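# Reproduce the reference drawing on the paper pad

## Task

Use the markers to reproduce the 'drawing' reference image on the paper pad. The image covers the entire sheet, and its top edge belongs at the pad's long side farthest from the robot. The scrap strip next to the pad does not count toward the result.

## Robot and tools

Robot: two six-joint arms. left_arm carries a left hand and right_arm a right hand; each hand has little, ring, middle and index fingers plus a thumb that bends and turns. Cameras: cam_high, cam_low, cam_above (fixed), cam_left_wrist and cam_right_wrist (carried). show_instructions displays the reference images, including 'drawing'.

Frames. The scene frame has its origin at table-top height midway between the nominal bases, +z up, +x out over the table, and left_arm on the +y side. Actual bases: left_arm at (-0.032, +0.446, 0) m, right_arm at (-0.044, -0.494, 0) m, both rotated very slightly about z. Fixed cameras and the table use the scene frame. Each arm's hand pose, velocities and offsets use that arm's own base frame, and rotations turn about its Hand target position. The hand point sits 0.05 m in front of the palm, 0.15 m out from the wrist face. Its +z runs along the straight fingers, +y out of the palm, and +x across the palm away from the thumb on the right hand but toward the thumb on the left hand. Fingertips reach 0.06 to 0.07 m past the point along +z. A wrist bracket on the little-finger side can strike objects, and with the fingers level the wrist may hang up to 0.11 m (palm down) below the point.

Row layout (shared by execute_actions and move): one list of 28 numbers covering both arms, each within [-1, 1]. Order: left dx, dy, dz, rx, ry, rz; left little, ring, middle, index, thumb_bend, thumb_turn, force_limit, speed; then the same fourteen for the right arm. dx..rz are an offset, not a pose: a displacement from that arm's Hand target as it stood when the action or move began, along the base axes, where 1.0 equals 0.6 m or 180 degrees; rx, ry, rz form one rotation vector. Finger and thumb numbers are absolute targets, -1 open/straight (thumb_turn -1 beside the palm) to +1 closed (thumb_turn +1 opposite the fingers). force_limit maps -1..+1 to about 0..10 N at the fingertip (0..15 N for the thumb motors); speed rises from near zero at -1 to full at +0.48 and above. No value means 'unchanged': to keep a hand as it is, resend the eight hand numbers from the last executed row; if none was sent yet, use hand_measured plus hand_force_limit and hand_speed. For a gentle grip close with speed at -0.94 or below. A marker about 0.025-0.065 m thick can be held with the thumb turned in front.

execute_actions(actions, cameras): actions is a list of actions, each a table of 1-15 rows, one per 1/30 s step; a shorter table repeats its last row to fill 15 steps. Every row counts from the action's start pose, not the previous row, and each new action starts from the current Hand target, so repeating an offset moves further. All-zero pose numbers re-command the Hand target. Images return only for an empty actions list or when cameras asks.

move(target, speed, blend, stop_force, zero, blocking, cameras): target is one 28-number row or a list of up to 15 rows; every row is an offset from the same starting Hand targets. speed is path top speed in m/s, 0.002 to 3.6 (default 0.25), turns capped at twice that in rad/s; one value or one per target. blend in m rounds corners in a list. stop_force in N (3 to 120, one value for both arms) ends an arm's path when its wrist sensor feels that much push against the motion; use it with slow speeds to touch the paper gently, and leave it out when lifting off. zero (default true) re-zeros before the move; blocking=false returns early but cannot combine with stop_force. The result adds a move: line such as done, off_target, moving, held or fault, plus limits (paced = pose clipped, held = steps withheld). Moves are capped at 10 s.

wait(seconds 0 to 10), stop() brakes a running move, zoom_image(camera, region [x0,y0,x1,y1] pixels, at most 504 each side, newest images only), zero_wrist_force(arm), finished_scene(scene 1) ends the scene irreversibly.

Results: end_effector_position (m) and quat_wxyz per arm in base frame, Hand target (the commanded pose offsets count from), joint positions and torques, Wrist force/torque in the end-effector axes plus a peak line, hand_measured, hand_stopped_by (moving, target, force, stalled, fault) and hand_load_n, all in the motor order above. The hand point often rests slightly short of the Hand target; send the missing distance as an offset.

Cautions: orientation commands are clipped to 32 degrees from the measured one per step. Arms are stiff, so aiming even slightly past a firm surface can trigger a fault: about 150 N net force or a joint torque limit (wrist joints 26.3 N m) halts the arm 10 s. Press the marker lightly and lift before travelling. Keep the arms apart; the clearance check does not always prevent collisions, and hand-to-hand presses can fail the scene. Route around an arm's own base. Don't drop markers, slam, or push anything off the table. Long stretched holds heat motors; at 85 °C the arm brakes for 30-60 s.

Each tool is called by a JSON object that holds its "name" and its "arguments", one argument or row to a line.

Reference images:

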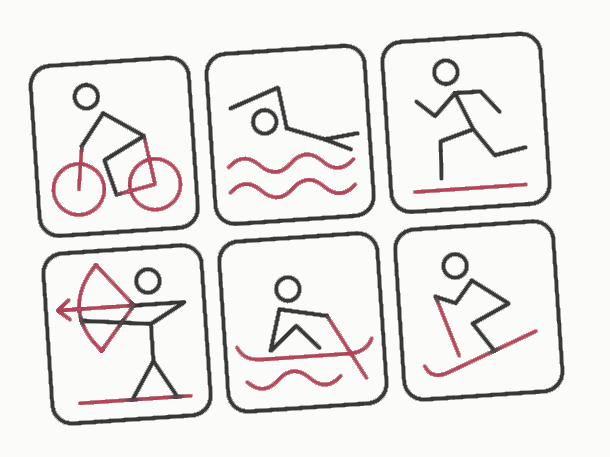

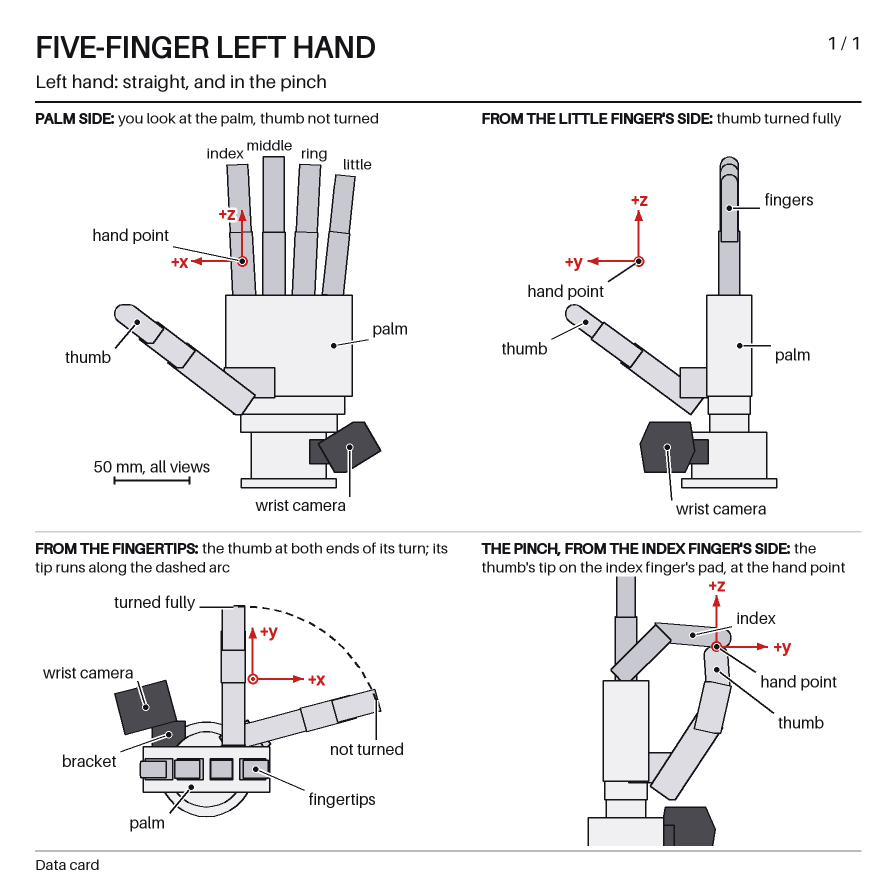

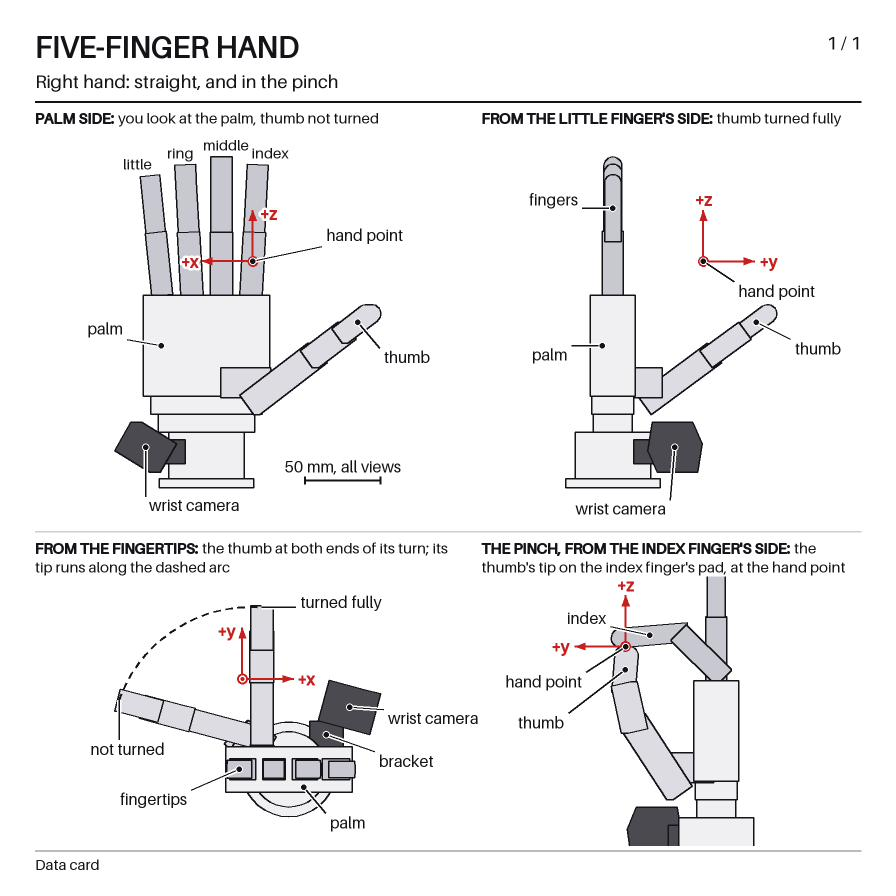

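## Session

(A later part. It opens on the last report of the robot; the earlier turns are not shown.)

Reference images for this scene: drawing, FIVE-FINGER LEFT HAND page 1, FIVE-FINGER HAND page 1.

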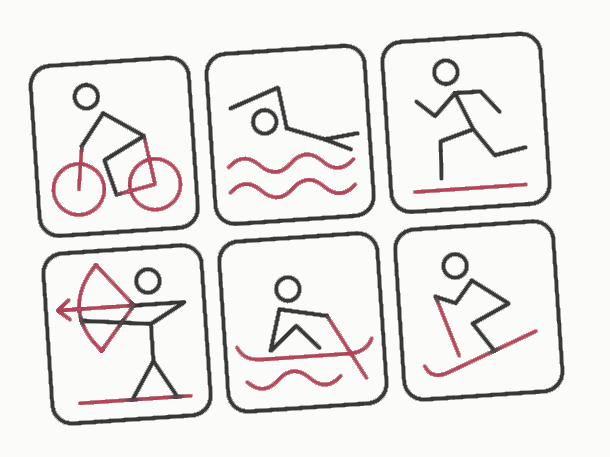

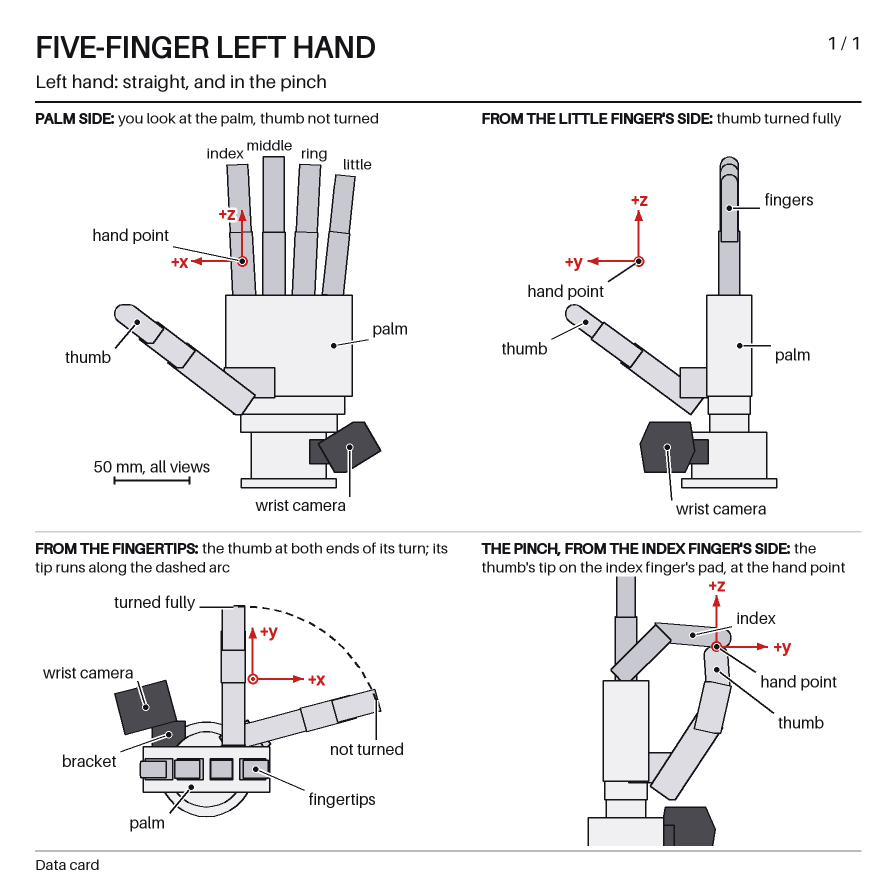

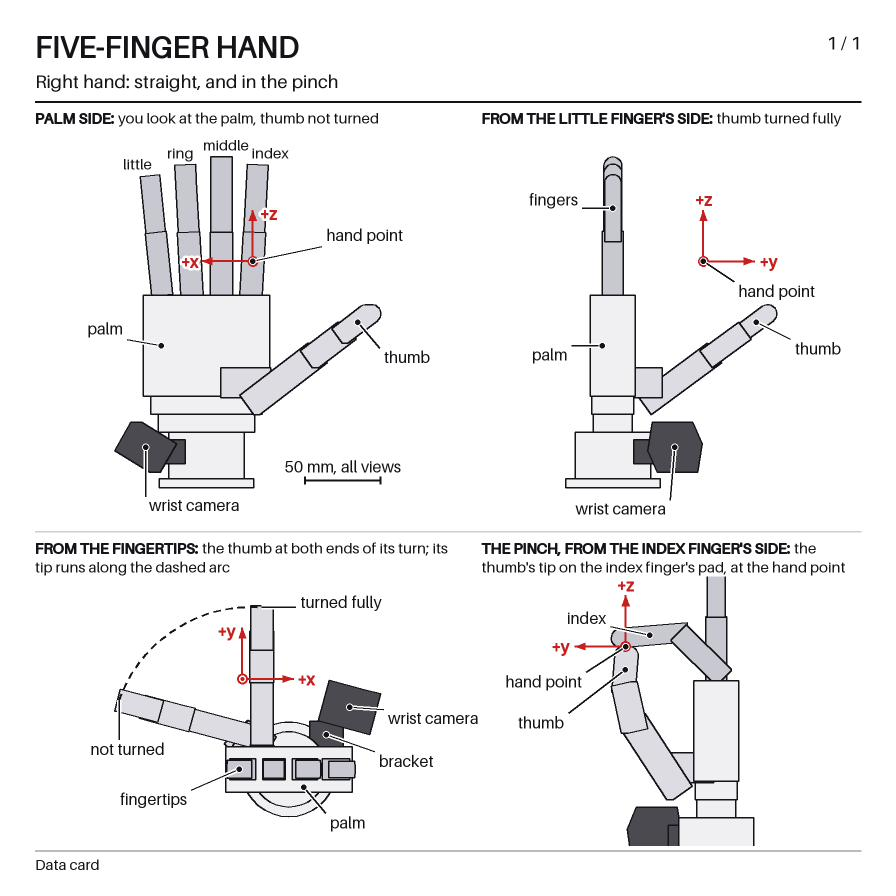

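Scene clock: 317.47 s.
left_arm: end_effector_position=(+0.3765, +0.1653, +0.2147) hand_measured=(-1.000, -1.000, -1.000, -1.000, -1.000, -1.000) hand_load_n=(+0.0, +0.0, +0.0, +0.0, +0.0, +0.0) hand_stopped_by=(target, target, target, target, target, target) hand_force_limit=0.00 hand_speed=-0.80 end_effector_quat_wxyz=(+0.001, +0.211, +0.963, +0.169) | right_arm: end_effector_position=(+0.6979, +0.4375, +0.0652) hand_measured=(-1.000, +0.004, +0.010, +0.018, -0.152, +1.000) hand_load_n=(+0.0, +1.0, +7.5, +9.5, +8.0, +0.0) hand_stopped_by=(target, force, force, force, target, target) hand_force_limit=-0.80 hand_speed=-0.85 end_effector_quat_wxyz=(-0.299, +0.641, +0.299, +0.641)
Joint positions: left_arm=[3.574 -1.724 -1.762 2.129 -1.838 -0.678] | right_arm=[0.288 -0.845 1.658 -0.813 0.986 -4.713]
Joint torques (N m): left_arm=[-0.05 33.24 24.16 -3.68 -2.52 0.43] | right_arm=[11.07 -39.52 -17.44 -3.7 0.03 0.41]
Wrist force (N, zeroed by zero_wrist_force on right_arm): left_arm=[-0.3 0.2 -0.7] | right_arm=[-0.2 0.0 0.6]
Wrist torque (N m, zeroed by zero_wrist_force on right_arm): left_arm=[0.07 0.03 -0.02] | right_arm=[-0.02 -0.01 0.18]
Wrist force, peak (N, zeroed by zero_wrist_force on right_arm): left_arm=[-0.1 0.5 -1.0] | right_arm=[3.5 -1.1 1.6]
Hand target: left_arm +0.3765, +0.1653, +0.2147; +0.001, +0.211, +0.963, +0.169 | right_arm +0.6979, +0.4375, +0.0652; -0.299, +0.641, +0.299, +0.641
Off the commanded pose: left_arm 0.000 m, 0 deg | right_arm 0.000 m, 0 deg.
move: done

{"name": "move", "arguments": {
  "target": [
    [0,0,0,0,0,0,-1,-1,-1,-1,-1,-1,0,-0.8,-0.06008,-0.00599,0,0,0,0,-1,0.5,0.6,0.6,-0.15,1,-0.8,-0.85],
    [0,0,0,0,0,0,-1,-1,-1,-1,-1,-1,0,-0.8,-0.06008,-0.00599,-0.01,0,0,0,-1,0.5,0.6,0.6,-0.15,1,-0.8,-0.85],
    [0,0,0,0,0,0,-1,-1,-1,-1,-1,-1,0,-0.8,-0.06448,-0.00687,-0.01,0,0,0,-1,0.5,0.6,0.6,-0.15,1,-0.8,-0.85],
    [0,0,0,0,0,0,-1,-1,-1,-1,-1,-1,0,-0.8,-0.07194,-0.00191,-0.01,0,0,0,-1,0.5,0.6,0.6,-0.15,1,-0.8,-0.85],
    [0,0,0,0,0,0,-1,-1,-1,-1,-1,-1,0,-0.8,-0.07369,0.00686,-0.01,0,0,0,-1,0.5,0.6,0.6,-0.15,1,-0.8,-0.85],
    [0,0,0,0,0,0,-1,-1,-1,-1,-1,-1,0,-0.8,-0.06871,0.0143,-0.01,0,0,0,-1,0.5,0.6,0.6,-0.15,1,-0.8,-0.85],
    [0,0,0,0,0,0,-1,-1,-1,-1,-1,-1,0,-0.8,-0.05991,0.01606,-0.01,0,0,0,-1,0.5,0.6,0.6,-0.15,1,-0.8,-0.85],
    [0,0,0,0,0,0,-1,-1,-1,-1,-1,-1,0,-0.8,-0.05245,0.0111,-0.01,0,0,0,-1,0.5,0.6,0.6,-0.15,1,-0.8,-0.85],
    [0,0,0,0,0,0,-1,-1,-1,-1,-1,-1,0,-0.8,-0.0507,0.00233,-0.01,0,0,0,-1,0.5,0.6,0.6,-0.15,1,-0.8,-0.85],
    [0,0,0,0,0,0,-1,-1,-1,-1,-1,-1,0,-0.8,-0.05568,-0.00511,-0.01,0,0,0,-1,0.5,0.6,0.6,-0.15,1,-0.8,-0.85],
    [0,0,0,0,0,0,-1,-1,-1,-1,-1,-1,0,-0.8,-0.06008,-0.00599,-0.01,0,0,0,-1,0.5,0.6,0.6,-0.15,1,-0.8,-0.85],
    [0,0,0,0,0,0,-1,-1,-1,-1,-1,-1,0,-0.8,-0.06008,-0.00599,0,0,0,0,-1,0.5,0.6,0.6,-0.15,1,-0.8,-0.85],
    [0,0,0,0,0,0,-1,-1,-1,-1,-1,-1,0,-0.8,-0.05645,0.03538,0,0,0,0,-1,0.5,0.6,0.6,-0.15,1,-0.8,-0.85],
    [0,0,0,0,0,0,-1,-1,-1,-1,-1,-1,0,-0.8,-0.05645,0.03538,-0.01,0,0,0,-1,0.5,0.6,0.6,-0.15,1,-0.8,-0.85],
    [0,0,0,0,0,0,-1,-1,-1,-1,-1,-1,0,-0.8,-0.03229,-0.00044,-0.01,0,0,0,-1,0.5,0.6,0.6,-0.15,1,-0.8,-0.85]
  ],
  "speed": [0.3,0.025,0.02,0.02,0.02,0.02,0.02,0.02,0.02,0.02,0.02,0.1,0.2,0.025,0.045],
  "blend": [0,0,0.0026,0.0026,0.0026,0.0026,0.0026,0.0026,0.0026,0.0026,0,0,0,0,0]
}}

{"name": "move", "arguments": {
  "target": [
    [0,0,0,0,0,0,-1,-1,-1,-1,-1,-1,0,-0.8,-0.03131,-0.01345,0,0,0,0,-1,0.5,0.6,0.6,-0.15,1,-0.8,-0.85],
    [0,0,0,0,0,0,-1,-1,-1,-1,-1,-1,0,-0.8,-0.03863,-0.07038,0,0,0,0,-1,0.5,0.6,0.6,-0.15,1,-0.8,-0.85],
    [0,0,0,0,0,0,-1,-1,-1,-1,-1,-1,0,-0.8,-0.03863,-0.07038,0.01,0,0,0,-1,0.5,0.6,0.6,-0.15,1,-0.8,-0.85],
    [0,0,0,0,0,0,-1,-1,-1,-1,-1,-1,0,-0.8,-0.035,-0.04595,0.01,0,0,0,-1,0.5,0.6,0.6,-0.15,1,-0.8,-0.85],
    [0,0,0,0,0,0,-1,-1,-1,-1,-1,-1,0,-0.8,-0.035,-0.04595,0,0,0,0,-1,0.5,0.6,0.6,-0.15,1,-0.8,-0.85],
    [0,0,0,0,0,0,-1,-1,-1,-1,-1,-1,0,-0.8,-0.02375,-0.0725,0,0,0,0,-1,0.5,0.6,0.6,-0.15,1,-0.8,-0.85],
    [0,0,0,0,0,0,-1,-1,-1,-1,-1,-1,0,-0.8,-0.02375,-0.0725,0.01,0,0,0,-1,0.5,0.6,0.6,-0.15,1,-0.8,-0.85],
    [0,0,0,0,0,0,-1,-1,-1,-1,-1,-1,0,-0.8,-0.11898,-0.04037,0.01,0,0,0,-1,0.5,0.6,0.6,-0.15,1,-0.8,-0.85]
  ],
  "speed": [0.045,0.045,0.1,0.2,0.025,0.045,0.1,0.3]
}}

{"name": "move", "arguments": {
  "target": [
    [0,0,0,0,0,0,-1,-1,-1,-1,-1,-1,0,-0.8,0,0,-0.01,0,0,0,-1,0.5,0.6,0.6,-0.15,1,-0.8,-0.85],
    [0,0,0,0,0,0,-1,-1,-1,-1,-1,-1,0,-0.8,0.01514,-0.05606,-0.01,0,0,0,-1,0.5,0.6,0.6,-0.15,1,-0.8,-0.85],
    [0,0,0,0,0,0,-1,-1,-1,-1,-1,-1,0,-0.8,0.00963,-0.0656,-0.01,0,0,0,-1,0.5,0.6,0.6,-0.15,1,-0.8,-0.85],
    [0,0,0,0,0,0,-1,-1,-1,-1,-1,-1,0,-0.8,-0.11207,-0.09842,-0.01,0,0,0,-1,0.5,0.6,0.6,-0.15,1,-0.8,-0.85],
    [0,0,0,0,0,0,-1,-1,-1,-1,-1,-1,0,-0.8,-0.12164,-0.09294,-0.01,0,0,0,-1,0.5,0.6,0.6,-0.15,1,-0.8,-0.85],
    [0,0,0,0,0,0,-1,-1,-1,-1,-1,-1,0,-0.8,-0.15192,0.01918,-0.01,0,0,0,-1,0.5,0.6,0.6,-0.15,1,-0.8,-0.85],
    [0,0,0,0,0,0,-1,-1,-1,-1,-1,-1,0,-0.8,-0.14641,0.02872,-0.01,0,0,0,-1,0.5,0.6,0.6,-0.15,1,-0.8,-0.85],
    [0,0,0,0,0,0,-1,-1,-1,-1,-1,-1,0,-0.8,-0.02471,0.06154,-0.01,0,0,0,-1,0.5,0.6,0.6,-0.15,1,-0.8,-0.85],
    [0,0,0,0,0,0,-1,-1,-1,-1,-1,-1,0,-0.8,-0.01514,0.05606,-0.01,0,0,0,-1,0.5,0.6,0.6,-0.15,1,-0.8,-0.85],
    [0,0,0,0,0,0,-1,-1,-1,-1,-1,-1,0,-0.8,0,0,-0.01,0,0,0,-1,0.5,0.6,0.6,-0.15,1,-0.8,-0.85],
    [0,0,0,0,0,0,-1,-1,-1,-1,-1,-1,0,-0.8,0,0,0,0,0,0,-1,0.5,0.6,0.6,-0.15,1,-0.8,-0.85]
  ],
  "speed": [0.025,0.055,0.03,0.055,0.03,0.055,0.03,0.055,0.03,0.055,0.1],
  "blend": [0,0.0033,0.0033,0.0033,0.0033,0.0033,0.0033,0.0033,0.0033,0,0]
}}

Scene clock: 326.77 s.
left_arm: end_effector_position=(+0.3765, +0.1653, +0.2147) hand_measured=(-1.000, -1.000, -1.000, -1.000, -1.000, -1.000) hand_load_n=(+0.0, +0.0, +0.0, +0.0, +0.0, +0.0) hand_stopped_by=(target, target, target, target, target, target) hand_force_limit=0.00 hand_speed=-0.80 end_effector_quat_wxyz=(+0.001, +0.211, +0.963, +0.169) | right_arm: end_effector_position=(+0.6786, +0.4371, +0.0592) hand_measured=(-1.000, +0.004, +0.010, +0.018, -0.152, +1.000) hand_load_n=(+0.0, +1.5, +7.0, +9.5, +8.0, +0.0) hand_stopped_by=(target, force, force, force, target, target) hand_force_limit=-0.80 hand_speed=-0.85 end_effector_quat_wxyz=(-0.299, +0.641, +0.299, +0.641) end_effector_velocity=(-0.001, +0.002, +0.000) end_effector_angular_velocity=(+0.000, -0.001, -0.002)
Joint positions: left_arm=[3.574 -1.724 -1.762 2.129 -1.838 -0.678] | right_arm=[0.298 -0.862 1.716 -0.854 0.995 -4.713]
Joint velocities: left_arm=[within noise] | right_arm=[0.005 0 0 -0.001 0.007 0]
Joint torques (N m): left_arm=[0.44 32.65 24.26 -3.62 -2.62 0.54] | right_arm=[12.02 -39.24 -17.28 0.74 1.08 -0.33]
Wrist force (N, zeroed by zero_wrist_force on right_arm): left_arm=[-0.3 0.0 -0.8] | right_arm=[1.2 0.6 0.5]
Wrist torque (N m, zeroed by zero_wrist_force on right_arm): left_arm=[0.04 0.03 -0.02] | right_arm=[0.07 -0.01 0.16]
Wrist force, peak (N, zeroed by zero_wrist_force on right_arm): left_arm=[0.0 0.3 -1.1] | right_arm=[3.3 -0.9 0.8]
Hand target: left_arm +0.3765, +0.1653, +0.2147; +0.001, +0.211, +0.963, +0.169 | right_arm +0.6785, +0.4373, +0.0592; -0.299, +0.641, +0.299, +0.641
Off the commanded pose: left_arm 0.000 m, 0 deg | right_arm 0.000 m, 0 deg.
move: done; blend cut to 0.0013 m at target 3, 0.0013 m at target 10

Scene clock: 330.87 s.
left_arm: end_effector_position=(+0.3765, +0.1653, +0.2147) hand_measured=(-1.000, -1.000, -1.000, -1.000, -1.000, -1.000) hand_load_n=(+0.0, +0.0, +0.0, +0.0, +0.0, +0.0) hand_stopped_by=(target, target, target, target, target, target) hand_force_limit=0.00 hand_speed=-0.80 end_effector_quat_wxyz=(+0.001, +0.211, +0.963, +0.169) | right_arm: end_effector_position=(+0.6072, +0.4131, +0.0652) hand_measured=(-1.000, +0.004, +0.010, +0.018, -0.152, +1.000) hand_load_n=(-0.5, +1.5, +7.0, +9.5, +8.0, +0.0) hand_stopped_by=(target, force, force, force, target, target) hand_force_limit=-0.80 hand_speed=-0.85 end_effector_quat_wxyz=(-0.299, +0.641, +0.299, +0.641)
Joint positions: left_arm=[3.574 -1.724 -1.762 2.129 -1.838 -0.678] | right_arm=[0.293 -0.988 1.95 -0.962 0.991 -4.713]
Joint torques (N m): left_arm=[-0.26 33.31 24.8 -3.65 -2.67 0.54] | right_arm=[2.07 -43.27 -7 -0.51 0.44 1.7]
Wrist force (N, zeroed by zero_wrist_force on right_arm): left_arm=[-0.1 0.1 -0.5] | right_arm=[0.2 0.1 0.6]
Wrist torque (N m, zeroed by zero_wrist_force on right_arm): left_arm=[0.05 0.00 -0.01] | right_arm=[0.00 -0.07 0.12]
Wrist force, peak (N, zeroed by zero_wrist_force on right_arm): left_arm=[-0.3 0.2 -1.1] | right_arm=[2.5 -0.7 1.4]
Hand target: left_arm +0.3765, +0.1653, +0.2147; +0.001, +0.211, +0.963, +0.169 | right_arm +0.6071, +0.4131, +0.0652; -0.299, +0.641, +0.299, +0.641
Off the commanded pose: left_arm 0.000 m, 0 deg | right_arm 0.000 m, 0 deg.
move: done

Scene clock: 338.20 s.
left_arm: end_effector_position=(+0.3765, +0.1653, +0.2147) hand_measured=(-1.000, -1.000, -1.000, -1.000, -1.000, -1.000) hand_load_n=(+0.0, +0.0, +0.0, +0.0, +0.0, +0.0) hand_stopped_by=(target, target, target, target, target, target) hand_force_limit=0.00 hand_speed=-0.80 end_effector_quat_wxyz=(+0.001, +0.211, +0.963, +0.169) | right_arm: end_effector_position=(+0.6071, +0.4130, +0.0652) hand_measured=(-1.000, +0.004, +0.010, +0.018, -0.152, +1.000) hand_load_n=(+0.0, +1.5, +7.0, +9.0, +8.0, +0.0) hand_stopped_by=(target, force, force, force, target, target) hand_force_limit=-0.80 hand_speed=-0.85 end_effector_quat_wxyz=(-0.299, +0.641, +0.299, +0.641)
Joint positions: left_arm=[3.574 -1.724 -1.762 2.129 -1.838 -0.678] | right_arm=[0.293 -0.988 1.95 -0.962 0.991 -4.713]
Joint torques (N m): left_arm=[-0.32 33.6 23.83 -3.58 -2.82 0.49] | right_arm=[11.68 -33.1 -15.34 -3.82 -0.22 1.5]
Wrist force (N, zeroed by zero_wrist_force on right_arm): left_arm=[-0.2 0.0 -0.7] | right_arm=[0.0 0.1 0.9]
Wrist torque (N m, zeroed by zero_wrist_force on right_arm): left_arm=[0.03 0.01 -0.01] | right_arm=[0.00 -0.05 0.09]
Wrist force, peak (N, zeroed by zero_wrist_force on right_arm): left_arm=[-0.2 0.3 -1.0] | right_arm=[2.7 -0.4 1.2]
Hand target: left_arm +0.3765, +0.1653, +0.2147; +0.001, +0.211, +0.963, +0.169 | right_arm +0.6071, +0.4131, +0.0652; -0.299, +0.641, +0.299, +0.641
Off the commanded pose: left_arm 0.000 m, 0 deg | right_arm 0.000 m, 0 deg.
move: done

{"name": "move", "arguments": {
  "target": [
    [0,0,0,0,0,0,-1,-1,-1,-1,-1,-1,0,-0.8,-0.04153,-0.01118,0,0,0,0,-1,0.5,0.6,0.6,-0.15,1,-0.8,-0.85],
    [0,0,0,0,0,0,-1,-1,-1,-1,-1,-1,0,-0.8,-0.04153,-0.01118,-0.01,0,0,0,-1,0.5,0.6,0.6,-0.15,1,-0.8,-0.85],
    [0,0,0,0,0,0,-1,-1,-1,-1,-1,-1,0,-0.8,-0.04593,-0.01206,-0.01,0,0,0,-1,0.5,0.6,0.6,-0.15,1,-0.8,-0.85],
    [0,0,0,0,0,0,-1,-1,-1,-1,-1,-1,0,-0.8,-0.05339,-0.0071,-0.01,0,0,0,-1,0.5,0.6,0.6,-0.15,1,-0.8,-0.85],
    [0,0,0,0,0,0,-1,-1,-1,-1,-1,-1,0,-0.8,-0.05514,0.00167,-0.01,0,0,0,-1,0.5,0.6,0.6,-0.15,1,-0.8,-0.85],
    [0,0,0,0,0,0,-1,-1,-1,-1,-1,-1,0,-0.8,-0.05016,0.00911,-0.01,0,0,0,-1,0.5,0.6,0.6,-0.15,1,-0.8,-0.85],
    [0,0,0,0,0,0,-1,-1,-1,-1,-1,-1,0,-0.8,-0.04136,0.01087,-0.01,0,0,0,-1,0.5,0.6,0.6,-0.15,1,-0.8,-0.85],
    [0,0,0,0,0,0,-1,-1,-1,-1,-1,-1,0,-0.8,-0.0339,0.00591,-0.01,0,0,0,-1,0.5,0.6,0.6,-0.15,1,-0.8,-0.85],
    [0,0,0,0,0,0,-1,-1,-1,-1,-1,-1,0,-0.8,-0.03215,-0.00286,-0.01,0,0,0,-1,0.5,0.6,0.6,-0.15,1,-0.8,-0.85],
    [0,0,0,0,0,0,-1,-1,-1,-1,-1,-1,0,-0.8,-0.03713,-0.0103,-0.01,0,0,0,-1,0.5,0.6,0.6,-0.15,1,-0.8,-0.85],
    [0,0,0,0,0,0,-1,-1,-1,-1,-1,-1,0,-0.8,-0.04153,-0.01118,-0.01,0,0,0,-1,0.5,0.6,0.6,-0.15,1,-0.8,-0.85],
    [0,0,0,0,0,0,-1,-1,-1,-1,-1,-1,0,-0.8,-0.04153,-0.01118,0,0,0,0,-1,0.5,0.6,0.6,-0.15,1,-0.8,-0.85],
    [0,0,0,0,0,0,-1,-1,-1,-1,-1,-1,0,-0.8,-0.05937,-0.03676,0,0,0,0,-1,0.5,0.6,0.6,-0.15,1,-0.8,-0.85],
    [0,0,0,0,0,0,-1,-1,-1,-1,-1,-1,0,-0.8,-0.05937,-0.03676,-0.01,0,0,0,-1,0.5,0.6,0.6,-0.15,1,-0.8,-0.85],
    [0,0,0,0,0,0,-1,-1,-1,-1,-1,-1,0,-0.8,-0.06146,0.00347,-0.01,0,0,0,-1,0.5,0.6,0.6,-0.15,1,-0.8,-0.85]
  ],
  "speed": [0.3,0.025,0.02,0.02,0.02,0.02,0.02,0.02,0.02,0.02,0.02,0.1,0.2,0.025,0.045],
  "blend": [0,0,0.0026,0.0026,0.0026,0.0026,0.0026,0.0026,0.0026,0.0026,0,0,0,0,0]
}}

{"name": "move", "arguments": {
  "target": [
    [0,0,0,0,0,0,-1,-1,-1,-1,-1,-1,0,-0.8,-0.0348,-0.00018,0,0,0,0,-1,0.5,0.6,0.6,-0.15,1,-0.8,-0.85],
    [0,0,0,0,0,0,-1,-1,-1,-1,-1,-1,0,-0.8,-0.01153,-0.0167,0,0,0,0,-1,0.5,0.6,0.6,-0.15,1,-0.8,-0.85],
    [0,0,0,0,0,0,-1,-1,-1,-1,-1,-1,0,-0.8,-0.0252,-0.03976,0,0,0,0,-1,0.5,0.6,0.6,-0.15,1,-0.8,-0.85],
    [0,0,0,0,0,0,-1,-1,-1,-1,-1,-1,0,-0.8,-0.0252,-0.03976,0.01,0,0,0,-1,0.5,0.6,0.6,-0.15,1,-0.8,-0.85],
    [0,0,0,0,0,0,-1,-1,-1,-1,-1,-1,0,-0.8,0.02331,0.13769,0.01,0,0,0,-1,0.5,0.6,0.6,-0.15,1,-0.8,-0.85]
  ],
  "speed": [0.045,0.045,0.045,0.1,0.3]
}}

{"name": "move", "arguments": {
  "target": [
    [0,0,0,0,0,0,-1,-1,-1,-1,-1,-1,0,-0.8,0,0,-0.01,0,0,0,-1,0.5,0.6,0.6,-0.15,1,-0.8,-0.85],
    [0,0,0,0,0,0,-1,-1,-1,-1,-1,-1,0,-0.8,0.01514,-0.05606,-0.01,0,0,0,-1,0.5,0.6,0.6,-0.15,1,-0.8,-0.85],
    [0,0,0,0,0,0,-1,-1,-1,-1,-1,-1,0,-0.8,0.00963,-0.0656,-0.01,0,0,0,-1,0.5,0.6,0.6,-0.15,1,-0.8,-0.85],
    [0,0,0,0,0,0,-1,-1,-1,-1,-1,-1,0,-0.8,-0.11207,-0.09842,-0.01,0,0,0,-1,0.5,0.6,0.6,-0.15,1,-0.8,-0.85],
    [0,0,0,0,0,0,-1,-1,-1,-1,-1,-1,0,-0.8,-0.12164,-0.09294,-0.01,0,0,0,-1,0.5,0.6,0.6,-0.15,1,-0.8,-0.85],
    [0,0,0,0,0,0,-1,-1,-1,-1,-1,-1,0,-0.8,-0.15192,0.01918,-0.01,0,0,0,-1,0.5,0.6,0.6,-0.15,1,-0.8,-0.85],
    [0,0,0,0,0,0,-1,-1,-1,-1,-1,-1,0,-0.8,-0.14641,0.02872,-0.01,0,0,0,-1,0.5,0.6,0.6,-0.15,1,-0.8,-0.85],
    [0,0,0,0,0,0,-1,-1,-1,-1,-1,-1,0,-0.8,-0.02471,0.06154,-0.01,0,0,0,-1,0.5,0.6,0.6,-0.15,1,-0.8,-0.85],
    [0,0,0,0,0,0,-1,-1,-1,-1,-1,-1,0,-0.8,-0.01514,0.05606,-0.01,0,0,0,-1,0.5,0.6,0.6,-0.15,1,-0.8,-0.85],
    [0,0,0,0,0,0,-1,-1,-1,-1,-1,-1,0,-0.8,0,0,-0.01,0,0,0,-1,0.5,0.6,0.6,-0.15,1,-0.8,-0.85],
    [0,0,0,0,0,0,-1,-1,-1,-1,-1,-1,0,-0.8,0,0,0,0,0,0,-1,0.5,0.6,0.6,-0.15,1,-0.8,-0.85]
  ],
  "speed": [0.025,0.055,0.03,0.055,0.03,0.055,0.03,0.055,0.03,0.055,0.1],
  "blend": [0,0.0033,0.0033,0.0033,0.0033,0.0033,0.0033,0.0033,0.0033,0,0]
}}

{"name": "move", "arguments": {
  "target": [
    [0,0,0,0,0,0,-1,-1,-1,-1,-1,-1,0,-0.8,-0.3,-0.15,0.03,0,0,0,-1,0.5,0.6,0.6,-0.15,1,-0.8,-0.85]
  ],
  "speed": 0.3,
  "cameras": ["cam_above"]
}}

{"name": "zoom_image", "arguments": {
  "camera": "cam_above",
  "region": [320, 180, 540, 310]
}}

Scene clock: 346.70 s.
left_arm: end_effector_position=(+0.3765, +0.1653, +0.2147) hand_measured=(-1.000, -1.000, -1.000, -1.000, -1.000, -1.000) hand_load_n=(+0.0, +0.0, +0.0, +0.0, +0.0, +0.0) hand_stopped_by=(target, target, target, target, target, target) hand_force_limit=0.00 hand_speed=-0.80 end_effector_quat_wxyz=(+0.001, +0.211, +0.963, +0.169) | right_arm: end_effector_position=(+0.5701, +0.4153, +0.0591) hand_measured=(-1.000, +0.004, +0.010, +0.018, -0.152, +1.000) hand_load_n=(+0.0, +1.5, +7.5, +9.5, +8.0, +0.0) hand_stopped_by=(target, force, force, force, target, target) hand_force_limit=-0.80 hand_speed=-0.85 end_effector_quat_wxyz=(-0.299, +0.641, +0.299, +0.641)
Joint positions: left_arm=[3.574 -1.724 -1.762 2.129 -1.838 -0.678] | right_arm=[0.323 -1.018 2.04 -1.022 1.021 -4.713]
Joint torques (N m): left_arm=[0.14 33.24 24.56 -3.59 -2.64 0.45] | right_arm=[-13.34 -43 -5.8 -3.12 -1.2 0.61]
Wrist force (N, zeroed by zero_wrist_force on right_arm): left_arm=[0.1 -0.1 -0.8] | right_arm=[1.9 -0.5 0.9]
Wrist torque (N m, zeroed by zero_wrist_force on right_arm): left_arm=[0.04 -0.04 0.00] | right_arm=[-0.08 -0.01 0.09]
Wrist force, peak (N, zeroed by zero_wrist_force on right_arm): left_arm=[-0.2 0.0 -1.2] | right_arm=[2.5 0.1 1.1]
Hand target: left_arm +0.3765, +0.1653, +0.2147; +0.001, +0.211, +0.963, +0.169 | right_arm +0.5702, +0.4151, +0.0592; -0.299, +0.641, +0.299, +0.641
Off the commanded pose: left_arm 0.000 m, 0 deg | right_arm 0.000 m, 0 deg.
move: done; blend cut to 0.0013 m at target 3, 0.0013 m at target 10

Scene clock: 349.53 s.
left_arm: end_effector_position=(+0.3765, +0.1653, +0.2147) hand_measured=(-1.000, -1.000, -1.000, -1.000, -1.000, -1.000) hand_load_n=(+0.0, +0.0, +0.0, +0.0, +0.0, +0.0) hand_stopped_by=(target, target, target, target, target, target) hand_force_limit=0.00 hand_speed=-0.80 end_effector_quat_wxyz=(+0.001, +0.211, +0.963, +0.169) | right_arm: end_effector_position=(+0.5842, +0.4977, +0.0652) hand_measured=(-1.000, +0.004, +0.010, +0.018, -0.152, +1.000) hand_load_n=(+0.0, +1.5, +7.0, +9.5, +8.0, +0.5) hand_stopped_by=(target, force, force, force, target, target) hand_force_limit=-0.80 hand_speed=-0.85 end_effector_quat_wxyz=(-0.299, +0.641, +0.299, +0.641)
Joint positions: left_arm=[3.574 -1.724 -1.762 2.129 -1.838 -0.678] | right_arm=[0.476 -0.936 1.844 -0.908 1.174 -4.713]
Joint torques (N m): left_arm=[-0.72 32.58 25.53 -3.57 -2.78 0.52] | right_arm=[7.75 -36.44 -24.27 -1.41 0.82 -0.57]
Wrist force (N, zeroed by zero_wrist_force on right_arm): left_arm=[0.0 0.0 -0.5] | right_arm=[0.0 0.2 1.0]
Wrist torque (N m, zeroed by zero_wrist_force on right_arm): left_arm=[0.03 -0.01 0.00] | right_arm=[-0.01 -0.04 0.17]
Wrist force, peak (N, zeroed by zero_wrist_force on right_arm): left_arm=[-0.1 0.1 -1.2] | right_arm=[2.1 -0.1 1.8]
Hand target: left_arm +0.3765, +0.1653, +0.2147; +0.001, +0.211, +0.963, +0.169 | right_arm +0.5842, +0.4978, +0.0652; -0.299, +0.641, +0.299, +0.641
Off the commanded pose: left_arm 0.000 m, 0 deg | right_arm 0.000 m, 0 deg.
move: done

Scene clock: 356.87 s.
left_arm: end_effector_position=(+0.3765, +0.1653, +0.2147) hand_measured=(-1.000, -1.000, -1.000, -1.000, -1.000, -1.000) hand_load_n=(+0.0, +0.0, +0.0, +0.0, +0.0, +0.0) hand_stopped_by=(target, target, target, target, target, target) hand_force_limit=0.00 hand_speed=-0.80 end_effector_quat_wxyz=(+0.001, +0.211, +0.963, +0.169) | right_arm: end_effector_position=(+0.5843, +0.4977, +0.0652) hand_measured=(-1.000, +0.004, +0.010, +0.018, -0.152, +1.000) hand_load_n=(+0.0, +1.5, +7.0, +9.5, +7.5, +0.0) hand_stopped_by=(target, force, force, force, target, target) hand_force_limit=-0.80 hand_speed=-0.85 end_effector_quat_wxyz=(-0.299, +0.641, +0.299, +0.641)
Joint positions: left_arm=[3.574 -1.724 -1.762 2.129 -1.838 -0.678] | right_arm=[0.476 -0.936 1.844 -0.908 1.174 -4.713]
Joint torques (N m): left_arm=[0.04 32.75 24.92 -3.67 -2.61 0.41] | right_arm=[11.46 -35.31 -15.19 -3.6 0.17 0.2]
Wrist force (N, zeroed by zero_wrist_force on right_arm): left_arm=[0.0 0.0 -0.6] | right_arm=[0.3 -0.3 0.9]
Wrist torque (N m, zeroed by zero_wrist_force on right_arm): left_arm=[0.03 -0.01 0.00] | right_arm=[-0.08 -0.09 0.18]
Wrist force, peak (N, zeroed by zero_wrist_force on right_arm): left_arm=[-0.2 0.1 -1.1] | right_arm=[2.8 -0.8 1.5]
Hand target: left_arm +0.3765, +0.1653, +0.2147; +0.001, +0.211, +0.963, +0.169 | right_arm +0.5842, +0.4978, +0.0652; -0.299, +0.641, +0.299, +0.641
Off the commanded pose: left_arm 0.000 m, 0 deg | right_arm 0.000 m, 0 deg.
move: done

Scene clock: 358.07 s.
left_arm: end_effector_position=(+0.3765, +0.1653, +0.2147) hand_measured=(-1.000, -1.000, -1.000, -1.000, -1.000, -1.000) hand_load_n=(+0.0, +0.0, +0.0, +0.0, +0.0, +0.0) hand_stopped_by=(target, target, target, target, target, target) hand_force_limit=0.00 hand_speed=-0.80 end_effector_quat_wxyz=(+0.001, +0.211, +0.963, +0.169) | right_arm: end_effector_position=(+0.4042, +0.4078, +0.0831) hand_measured=(-1.000, +0.004, +0.010, +0.018, -0.152, +1.000) hand_load_n=(+0.0, +1.0, +7.0, +9.5, +8.0, +0.0) hand_stopped_by=(target, force, force, force, target, target) hand_force_limit=-0.80 hand_speed=-0.85 end_effector_quat_wxyz=(-0.299, +0.641, +0.299, +0.641)
Joint positions: left_arm=[3.574 -1.724 -1.762 2.129 -1.838 -0.678] | right_arm=[0.485 -1.27 2.4 -1.13 1.183 -4.713]
Joint torques (N m): left_arm=[-0.21 33.06 24.06 -3.56 -2.77 0.55] | right_arm=[-12.2 -31.91 -5.98 -1.49 -0.17 1.49]
Wrist force (N, zeroed by zero_wrist_force on right_arm): left_arm=[-0.1 0.2 -0.9] | right_arm=[0.4 0.0 0.7]
Wrist torque (N m, zeroed by zero_wrist_force on right_arm): left_arm=[0.08 0.00 0.00] | right_arm=[-0.05 -0.08 0.17]
Wrist force, peak (N, zeroed by zero_wrist_force on right_arm): left_arm=[0.2 0.0 -1.0] | right_arm=[0.0 1.0 2.8]
Hand target: left_arm +0.3765, +0.1653, +0.2147; +0.001, +0.211, +0.963, +0.169 | right_arm +0.4042, +0.4078, +0.0832; -0.299, +0.641, +0.299, +0.641
Off the commanded pose: left_arm 0.000 m, 0 deg | right_arm 0.000 m, 0 deg.
move: done
Images, in order (width x height): cam_above 896x504.

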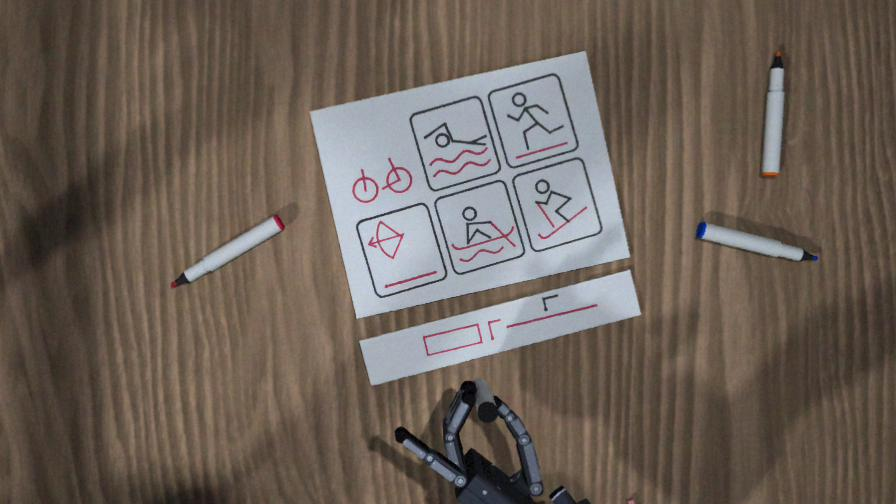

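Scaled by 2.291.

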